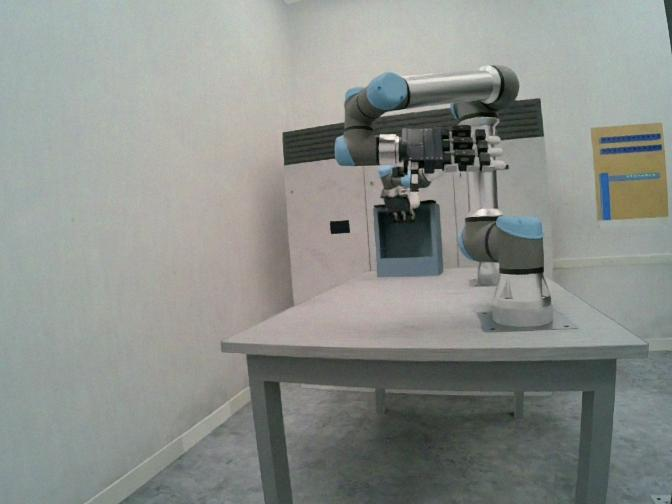

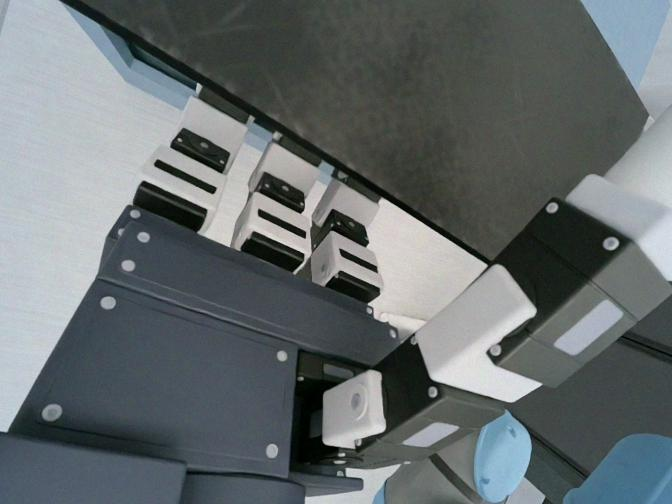

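Scaled by 2.291 from the camera's 672x504 image, which has a finer 960x720 frame.

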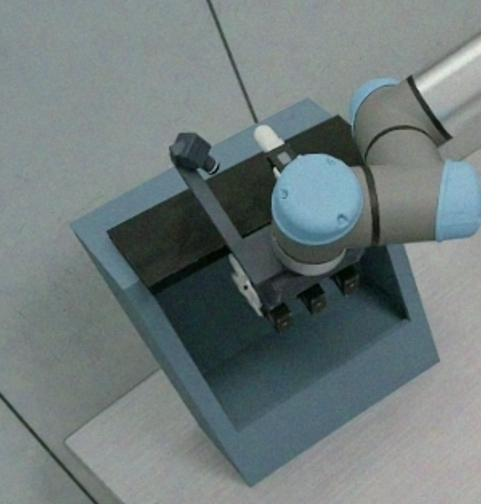

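Scaled by 3.600 from the camera's 672x504 image, which has a finer 960x720 frame.

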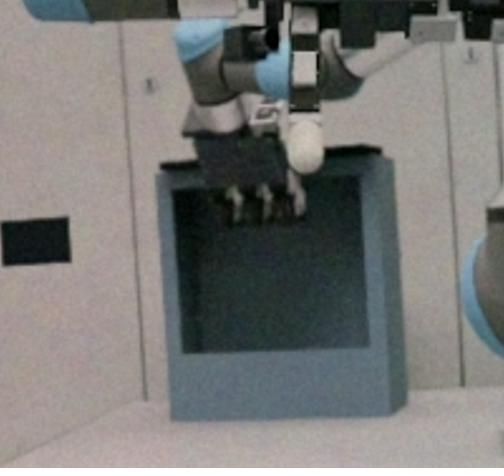

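>>> move(target=[0,0,0,0,0,0,0,0.754,0.576,0.696,0,0.754,0.576,0.696,0,0.754,0.576,0.696,0.714,0.678,0.226,0.168,0.4,-0.6,0,0,0.0283,0,0,0,0,0.89,-0.445,-0.319,0,0.89,-0.445,-0.319,0,0.89,-0.445,-0.319,-0.571,0.678,0.1,0.1,0.2,-0.9], speed=0.008, stop_force=3, cameras=["cam_right_wrist"])

Scene clock: 1833.23 s.
left_arm: end_effector_position=(+0.1718, +0.0420, +0.3311) hand_goal=(+0.000, +0.754, +0.576, +0.696, +0.000, +0.754, +0.576, +0.696, +0.000, +0.754, +0.576, +0.696, +0.714, +0.678, +0.226, +0.168) hand_measured=(+0.000, +0.750, +0.576, +0.696, +0.000, +0.750, +0.576, +0.696, +0.000, +0.750, +0.576, +0.696, +0.710, +0.678, +0.226, +0.168) hand_current_ma=(+0, -5, +1, +0, +0, -6, +1, +0, +0, -6, +1, +0, -5, -1, +0, +0) hand_state=(goal, goal, goal, goal, goal, goal, goal, goal, goal, goal, goal, goal, goal, goal, goal, goal) hand_current_limit=0.40 hand_speed=-0.60 end_effector_quat_wxyz=(-0.203, +0.684, +0.261, -0.650) | right_arm: end_effector_position=(+0.4084, -0.2991, +0.3671) hand_goal=(+0.000, +0.890, -0.444, -0.318, +0.000, +0.890, -0.444, -0.318, +0.000, +0.890, -0.444, -0.318, -0.570, +0.678, +0.100, +0.100) hand_measured=(-0.002, +0.898, -0.436, -0.316, +0.000, +0.900, -0.438, -0.316, -0.002, +0.898, -0.438, -0.316, -0.572, +0.678, +0.098, +0.098) hand_current_ma=(+0, +8, +7, +1, +0, +10, +5, +1, +0, +9, +5, +1, -1, +0, -1, -2) hand_state=(goal, goal, goal, goal, goal, goal, goal, goal, goal, goal, goal, goal, goal, goal, goal, goal) hand_current_limit=0.20 hand_speed=-0.90 end_effector_quat_wxyz=(+0.340, +0.937, -0.074, -0.027)
Joint positions: left_arm=[3.746 -1.546 -1.774 -2.877 2.111 0.948] | right_arm=[-0.482 -1.603 1.926 -2.153 -2.225 1.158]
Joint torques (N m): left_arm=[-0.29 22.89 30.93 -1.8 -2.01 -1.18] | right_arm=[11.81 -21.17 -15.83 -4.9 -2.93 -0.43]
Wrist force (N): left_arm=[-0.2 0.4 0.2] | right_arm=[0.1 -2.3 -1.1]
Wrist torque (N m): left_arm=[0.04 0.03 -0.03] | right_arm=[0.07 -0.03 -0.28]
Wrist force, peak (N): left_arm=[-0.3 0.5 0.4] | right_arm=[-0.1 -0.3 -2.9]
Hand target: left_arm +0.1718, +0.0420, +0.3311; -0.203, +0.684, +0.261, -0.650 | right_arm +0.4084, -0.2991, +0.3670; +0.340, +0.937, -0.074, -0.027
Off the commanded pose: left_arm 0.000 m, 0 deg | right_arm 0.000 m, 0 deg.
move: done
Images, in order (width x height): cam_right_wrist 672x504.

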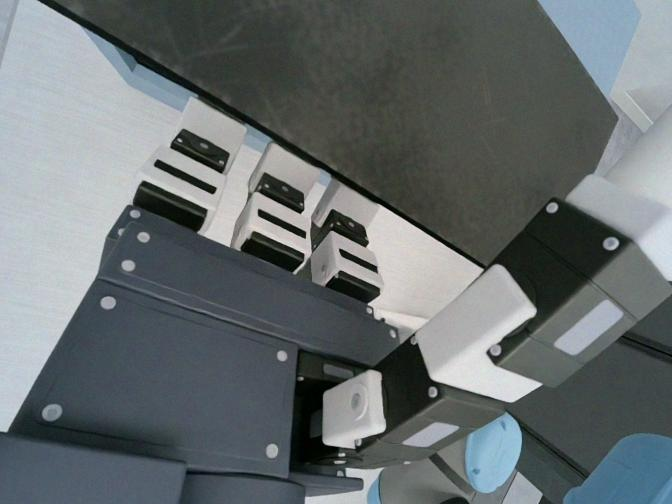

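>>> move(target=[0,0,0,0,0,0,0,0.754,0.576,0.696,0,0.754,0.576,0.696,0,0.754,0.576,0.696,0.714,0.678,0.226,0.168,0.4,-0.6,0,0,0,0,0,0,0,0.875,-0.46,-0.33,0,0.875,-0.46,-0.33,0,0.875,-0.46,-0.33,-0.571,0.678,-0.2,-0.157,-0.1,-0.9])

>>> move(target=[0,0,0,0,0,0,0,0.754,0.576,0.696,0,0.754,0.576,0.696,0,0.754,0.576,0.696,0.714,0.678,0.226,0.168,0.4,-0.6,0,0,0,0,0,0,0,0.865,-0.46,-0.33,0,0.865,-0.46,-0.33,0,0.865,-0.46,-0.33,-0.571,0.678,-0.45,-0.19,-0.1,-0.95], cameras=["cam_right_wrist"])

Scene clock: 1840.97 s.
left_arm: end_effector_position=(+0.1718, +0.0420, +0.3311) hand_goal=(+0.000, +0.754, +0.576, +0.696, +0.000, +0.754, +0.576, +0.696, +0.000, +0.754, +0.576, +0.696, +0.714, +0.678, +0.226, +0.168) hand_measured=(+0.000, +0.750, +0.576, +0.696, +0.000, +0.750, +0.576, +0.696, +0.000, +0.750, +0.576, +0.696, +0.710, +0.678, +0.226, +0.168) hand_current_ma=(+0, -5, +1, +0, +0, -6, +1, +0, +0, -6, +1, +0, -5, -1, +0, +0) hand_state=(goal, goal, goal, goal, goal, goal, goal, goal, goal, goal, goal, goal, goal, goal, goal, goal) hand_current_limit=0.40 hand_speed=-0.60 end_effector_quat_wxyz=(-0.203, +0.684, +0.261, -0.650) | right_arm: end_effector_position=(+0.4084, -0.2991, +0.3670) hand_goal=(+0.000, +0.876, -0.460, -0.330, +0.000, +0.876, -0.460, -0.330, +0.000, +0.876, -0.460, -0.330, -0.570, +0.678, -0.200, -0.156) hand_measured=(-0.002, +0.898, -0.438, -0.324, +0.000, +0.900, -0.440, -0.324, -0.002, +0.898, -0.440, -0.322, -0.572, +0.678, -0.202, -0.154) hand_current_ma=(+0, +35, +32, +6, +0, +37, +27, +5, +0, +36, +26, +6, -1, +0, -1, +1) hand_state=(goal, blocked, blocked, goal, goal, blocked, goal, goal, goal, blocked, goal, goal, goal, goal, goal, goal) hand_current_limit=-0.10 hand_speed=-0.90 end_effector_quat_wxyz=(+0.340, +0.937, -0.074, -0.027)
Joint positions: left_arm=[3.746 -1.546 -1.774 -2.877 2.111 0.948] | right_arm=[-0.482 -1.603 1.926 -2.153 -2.225 1.158]
Joint torques (N m): left_arm=[0.48 22.83 31.09 -1.61 -1.98 -1.19] | right_arm=[12.2 -18.64 -17.24 -3.84 -1.77 -0.56]
Wrist force (N): left_arm=[-0.3 0.1 0.0] | right_arm=[0.4 -1.7 -0.1]
Wrist torque (N m): left_arm=[0.02 0.03 -0.03] | right_arm=[0.05 -0.08 -0.25]
Wrist force, peak (N): left_arm=[-0.4 0.7 0.0] | right_arm=[0.2 -2.5 -1.1]
Hand target: left_arm +0.1718, +0.0420, +0.3311; -0.203, +0.684, +0.261, -0.650 | right_arm +0.4084, -0.2991, +0.3670; +0.340, +0.937, -0.074, -0.027
Off the commanded pose: left_arm 0.000 m, 0 deg | right_arm 0.000 m, 0 deg.
move: done

Scene clock: 1842.37 s.
left_arm: end_effector_position=(+0.1718, +0.0420, +0.3311) hand_goal=(+0.000, +0.754, +0.576, +0.696, +0.000, +0.754, +0.576, +0.696, +0.000, +0.754, +0.576, +0.696, +0.714, +0.678, +0.226, +0.168) hand_measured=(+0.000, +0.750, +0.576, +0.696, +0.000, +0.750, +0.576, +0.696, +0.000, +0.750, +0.576, +0.696, +0.710, +0.678, +0.226, +0.168) hand_current_ma=(+0, -5, +1, +0, +0, -6, +1, +0, +0, -6, +1, +0, -5, -1, +0, +0) hand_state=(goal, goal, goal, goal, goal, goal, goal, goal, goal, goal, goal, goal, goal, goal, goal, goal) hand_current_limit=0.40 hand_speed=-0.60 end_effector_quat_wxyz=(-0.203, +0.684, +0.261, -0.650) | right_arm: end_effector_position=(+0.4084, -0.2991, +0.3670) hand_goal=(+0.000, +0.866, -0.460, -0.330, +0.000, +0.866, -0.460, -0.330, +0.000, +0.866, -0.460, -0.330, -0.570, +0.678, -0.450, -0.190) hand_measured=(-0.002, +0.896, -0.438, -0.324, +0.000, +0.898, -0.440, -0.324, -0.002, +0.896, -0.440, -0.324, -0.572, +0.678, -0.362, -0.186) hand_current_ma=(+0, +52, +32, +5, +0, +56, +26, +5, +0, +55, +26, +6, -1, +0, +51, +4) hand_state=(goal, blocked, blocked, goal, goal, blocked, goal, goal, goal, blocked, goal, goal, goal, goal, moving, moving) hand_current_limit=-0.10 hand_speed=-0.95 end_effector_quat_wxyz=(+0.340, +0.937, -0.074, -0.027)
Joint positions: left_arm=[3.746 -1.546 -1.774 -2.877 2.111 0.948] | right_arm=[-0.482 -1.603 1.926 -2.153 -2.225 1.158]
Joint torques (N m): left_arm=[0.41 22.86 31.19 -1.83 -2.12 -1.21] | right_arm=[12.48 -17.95 -21.29 -3.53 -1.35 -0.63]
Wrist force (N): left_arm=[-0.3 0.6 -0.1] | right_arm=[0.4 -1.9 0.1]
Wrist torque (N m): left_arm=[0.08 0.03 -0.06] | right_arm=[0.10 -0.11 -0.27]
Wrist force, peak (N): left_arm=[-0.3 0.6 -0.1] | right_arm=[0.1 -2.0 -0.1]
Hand target: left_arm +0.1718, +0.0420, +0.3311; -0.203, +0.684, +0.261, -0.650 | right_arm +0.4084, -0.2991, +0.3670; +0.340, +0.937, -0.074, -0.027
Off the commanded pose: left_arm 0.000 m, 0 deg | right_arm 0.000 m, 0 deg.
move: done
Images, in order (width x height): cam_right_wrist 672x504.

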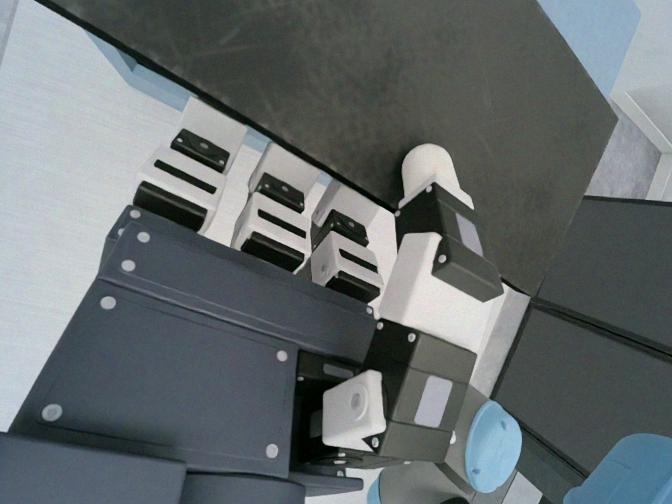

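>>> move(target=[0,0,0,0,0,0,0,0.754,0.576,0.696,0,0.754,0.576,0.696,0,0.754,0.576,0.696,0.714,0.678,0.226,0.168,0.4,-0.6,0,0,0,0,0,0,0,0.865,-0.46,-0.33,0,0.865,-0.46,-0.33,0,0.865,-0.46,-0.33,-0.571,0.678,-0.31,-0.03,-0.1,-0.9])

>>> move(target=[0,0,0,0,0,0,0,0.754,0.576,0.696,0,0.754,0.576,0.696,0,0.754,0.576,0.696,0.714,0.678,0.226,0.168,0.4,-0.6,0,0,0,0,0,0,0,0.855,-0.46,-0.33,0,0.855,-0.46,-0.33,0,0.855,-0.46,-0.33,-0.571,0.678,-0.52,-0.09,-0.1,-0.93])

>>> wait(seconds=1, cameras=["cam_right_wrist"])

Scene clock: 1849.87 s.
left_arm: end_effector_position=(+0.1718, +0.0420, +0.3311) hand_goal=(+0.000, +0.754, +0.576, +0.696, +0.000, +0.754, +0.576, +0.696, +0.000, +0.754, +0.576, +0.696, +0.714, +0.678, +0.226, +0.168) hand_measured=(+0.000, +0.750, +0.576, +0.696, +0.000, +0.750, +0.576, +0.696, +0.000, +0.750, +0.576, +0.696, +0.710, +0.678, +0.226, +0.168) hand_current_ma=(+0, -5, +1, +0, +0, -6, +1, +0, +0, -6, +1, +0, -5, -1, +0, +0) hand_state=(goal, goal, goal, goal, goal, goal, goal, goal, goal, goal, goal, goal, goal, goal, goal, goal) hand_current_limit=0.40 hand_speed=-0.60 end_effector_quat_wxyz=(-0.203, +0.684, +0.261, -0.650) | right_arm: end_effector_position=(+0.4084, -0.2991, +0.3670) hand_goal=(+0.000, +0.866, -0.460, -0.330, +0.000, +0.866, -0.460, -0.330, +0.000, +0.866, -0.460, -0.330, -0.570, +0.678, -0.310, -0.030) hand_measured=(-0.002, +0.896, -0.438, -0.324, +0.000, +0.898, -0.440, -0.324, -0.002, +0.896, -0.440, -0.324, -0.572, +0.678, -0.320, -0.034) hand_current_ma=(+0, +51, +32, +5, +0, +56, +26, +5, +0, +55, +25, +4, -1, +0, -14, -4) hand_state=(goal, blocked, blocked, goal, goal, blocked, goal, goal, goal, blocked, goal, goal, goal, goal, goal, goal) hand_current_limit=-0.10 hand_speed=-0.90 end_effector_quat_wxyz=(+0.340, +0.937, -0.074, -0.027)
Joint positions: left_arm=[3.746 -1.546 -1.774 -2.877 2.111 0.948] | right_arm=[-0.482 -1.603 1.926 -2.153 -2.225 1.158]
Joint torques (N m): left_arm=[0.48 23.14 30.4 -1.74 -2.04 -1.33] | right_arm=[12.19 -18.7 -31.64 -2.75 -0.32 -0.64]
Wrist force (N): left_arm=[0.1 0.5 0.2] | right_arm=[0.4 -1.6 -0.1]
Wrist torque (N m): left_arm=[0.05 -0.01 -0.01] | right_arm=[0.11 -0.07 -0.25]
Wrist force, peak (N): left_arm=[-0.1 0.7 -0.2] | right_arm=[0.4 -2.9 -0.3]
Hand target: left_arm +0.1718, +0.0420, +0.3311; -0.203, +0.684, +0.261, -0.650 | right_arm +0.4084, -0.2991, +0.3670; +0.340, +0.937, -0.074, -0.027
Off the commanded pose: left_arm 0.000 m, 0 deg | right_arm 0.000 m, 0 deg.
move: done

Scene clock: 1850.90 s.
left_arm: end_effector_position=(+0.1718, +0.0420, +0.3311) hand_goal=(+0.000, +0.754, +0.576, +0.696, +0.000, +0.754, +0.576, +0.696, +0.000, +0.754, +0.576, +0.696, +0.714, +0.678, +0.226, +0.168) hand_measured=(+0.000, +0.750, +0.576, +0.696, +0.000, +0.750, +0.576, +0.696, +0.000, +0.750, +0.576, +0.696, +0.710, +0.678, +0.226, +0.168) hand_current_ma=(+0, -5, +1, +0, +0, -6, +1, +0, +0, -6, +1, +0, -5, -1, +0, +0) hand_state=(goal, goal, goal, goal, goal, goal, goal, goal, goal, goal, goal, goal, goal, goal, goal, goal) hand_current_limit=0.40 hand_speed=-0.60 end_effector_quat_wxyz=(-0.203, +0.684, +0.261, -0.650) | right_arm: end_effector_position=(+0.4084, -0.2991, +0.3670) hand_goal=(+0.000, +0.856, -0.460, -0.330, +0.000, +0.856, -0.460, -0.330, +0.000, +0.856, -0.460, -0.330, -0.570, +0.678, -0.520, -0.090) hand_measured=(-0.002, +0.886, -0.438, -0.324, +0.000, +0.888, -0.440, -0.324, -0.002, +0.888, -0.440, -0.324, -0.572, +0.678, -0.414, -0.074) hand_current_ma=(+0, +52, +32, +4, +0, +58, +26, +4, +0, +56, +25, +4, -1, +0, +247, +28) hand_state=(goal, blocked, blocked, goal, goal, blocked, goal, goal, goal, blocked, goal, goal, goal, goal, blocked, goal) hand_current_limit=-0.10 hand_speed=-0.93 end_effector_quat_wxyz=(+0.340, +0.937, -0.074, -0.027)
Joint positions: left_arm=[3.746 -1.546 -1.774 -2.877 2.111 0.948] | right_arm=[-0.482 -1.603 1.926 -2.153 -2.225 1.158]
Joint torques (N m): left_arm=[0.39 22.76 30.89 -1.71 -2.08 -1.25] | right_arm=[12.86 -17.78 -31.34 -2.53 -0.22 -0.8]
Wrist force (N): left_arm=[-0.1 0.4 0.1] | right_arm=[0.3 -2.5 -0.2]
Wrist torque (N m): left_arm=[0.05 0.01 -0.03] | right_arm=[0.09 -0.15 -0.34]
Wrist force, peak (N): left_arm=[-0.2 0.6 -0.2] | right_arm=[0.3 -2.5 -0.2]
Hand target: left_arm +0.1718, +0.0420, +0.3311; -0.203, +0.684, +0.261, -0.650 | right_arm +0.4084, -0.2991, +0.3670; +0.340, +0.937, -0.074, -0.027
Off the commanded pose: left_arm 0.000 m, 0 deg | right_arm 0.000 m, 0 deg.
move: done

Scene clock: 1851.90 s.
left_arm: end_effector_position=(+0.1718, +0.0420, +0.3311) hand_goal=(+0.000, +0.754, +0.576, +0.696, +0.000, +0.754, +0.576, +0.696, +0.000, +0.754, +0.576, +0.696, +0.714, +0.678, +0.226, +0.168) hand_measured=(+0.000, +0.750, +0.576, +0.696, +0.000, +0.750, +0.576, +0.696, +0.000, +0.750, +0.576, +0.696, +0.710, +0.678, +0.226, +0.168) hand_current_ma=(+0, -5, +1, +0, +0, -6, +1, +0, +0, -6, +1, +0, -5, -1, +0, +0) hand_state=(goal, goal, goal, goal, goal, goal, goal, goal, goal, goal, goal, goal, goal, goal, goal, goal) hand_current_limit=0.40 hand_speed=-0.60 end_effector_quat_wxyz=(-0.203, +0.684, +0.261, -0.650) | right_arm: end_effector_position=(+0.4084, -0.2991, +0.3670) hand_goal=(+0.000, +0.856, -0.460, -0.330, +0.000, +0.856, -0.460, -0.330, +0.000, +0.856, -0.460, -0.330, -0.570, +0.678, -0.520, -0.090) hand_measured=(-0.002, +0.886, -0.438, -0.324, +0.000, +0.888, -0.440, -0.324, -0.002, +0.888, -0.440, -0.324, -0.572, +0.678, -0.414, -0.074) hand_current_ma=(+0, +52, +32, +4, +0, +58, +26, +4, +0, +56, +25, +4, -1, +0, +247, +28) hand_state=(goal, blocked, blocked, goal, goal, blocked, goal, goal, goal, blocked, goal, goal, goal, goal, blocked, goal) hand_current_limit=-0.10 hand_speed=-0.93 end_effector_quat_wxyz=(+0.340, +0.937, -0.074, -0.027)
Joint positions: left_arm=[3.746 -1.546 -1.774 -2.877 2.111 0.948] | right_arm=[-0.482 -1.603 1.926 -2.153 -2.225 1.158]
Joint torques (N m): left_arm=[-0.02 22.89 30.4 -1.74 -2.09 -1.16] | right_arm=[13.09 -19.1 -31.56 -2.26 -0.29 -0.84]
Wrist force (N): left_arm=[-0.2 0.2 -0.1] | right_arm=[0.3 -2.4 -0.7]
Wrist torque (N m): left_arm=[0.03 0.02 -0.03] | right_arm=[0.12 -0.13 -0.36]
Wrist force, peak (N): left_arm=[-0.4 0.5 -0.2] | right_arm=[0.3 -2.6 -0.3]
Hand target: left_arm +0.1718, +0.0420, +0.3311; -0.203, +0.684, +0.261, -0.650 | right_arm +0.4084, -0.2991, +0.3670; +0.340, +0.937, -0.074, -0.027
Off the commanded pose: left_arm 0.000 m, 0 deg | right_arm 0.000 m, 0 deg.
wait: 1.00 s; at rest by 0.17 s
Images, in order (width x height): cam_right_wrist 672x504.

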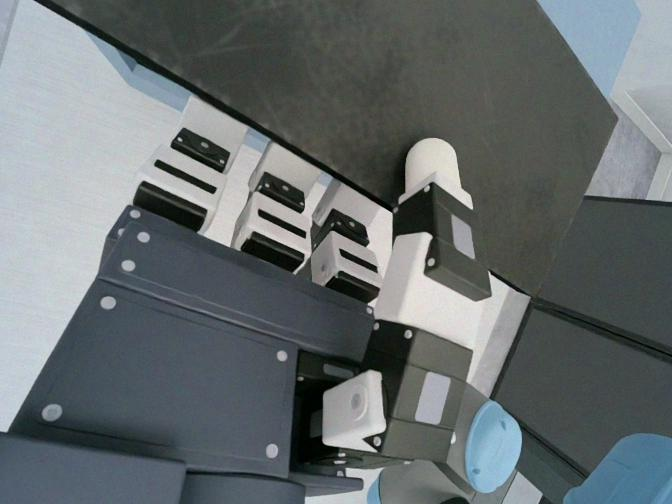

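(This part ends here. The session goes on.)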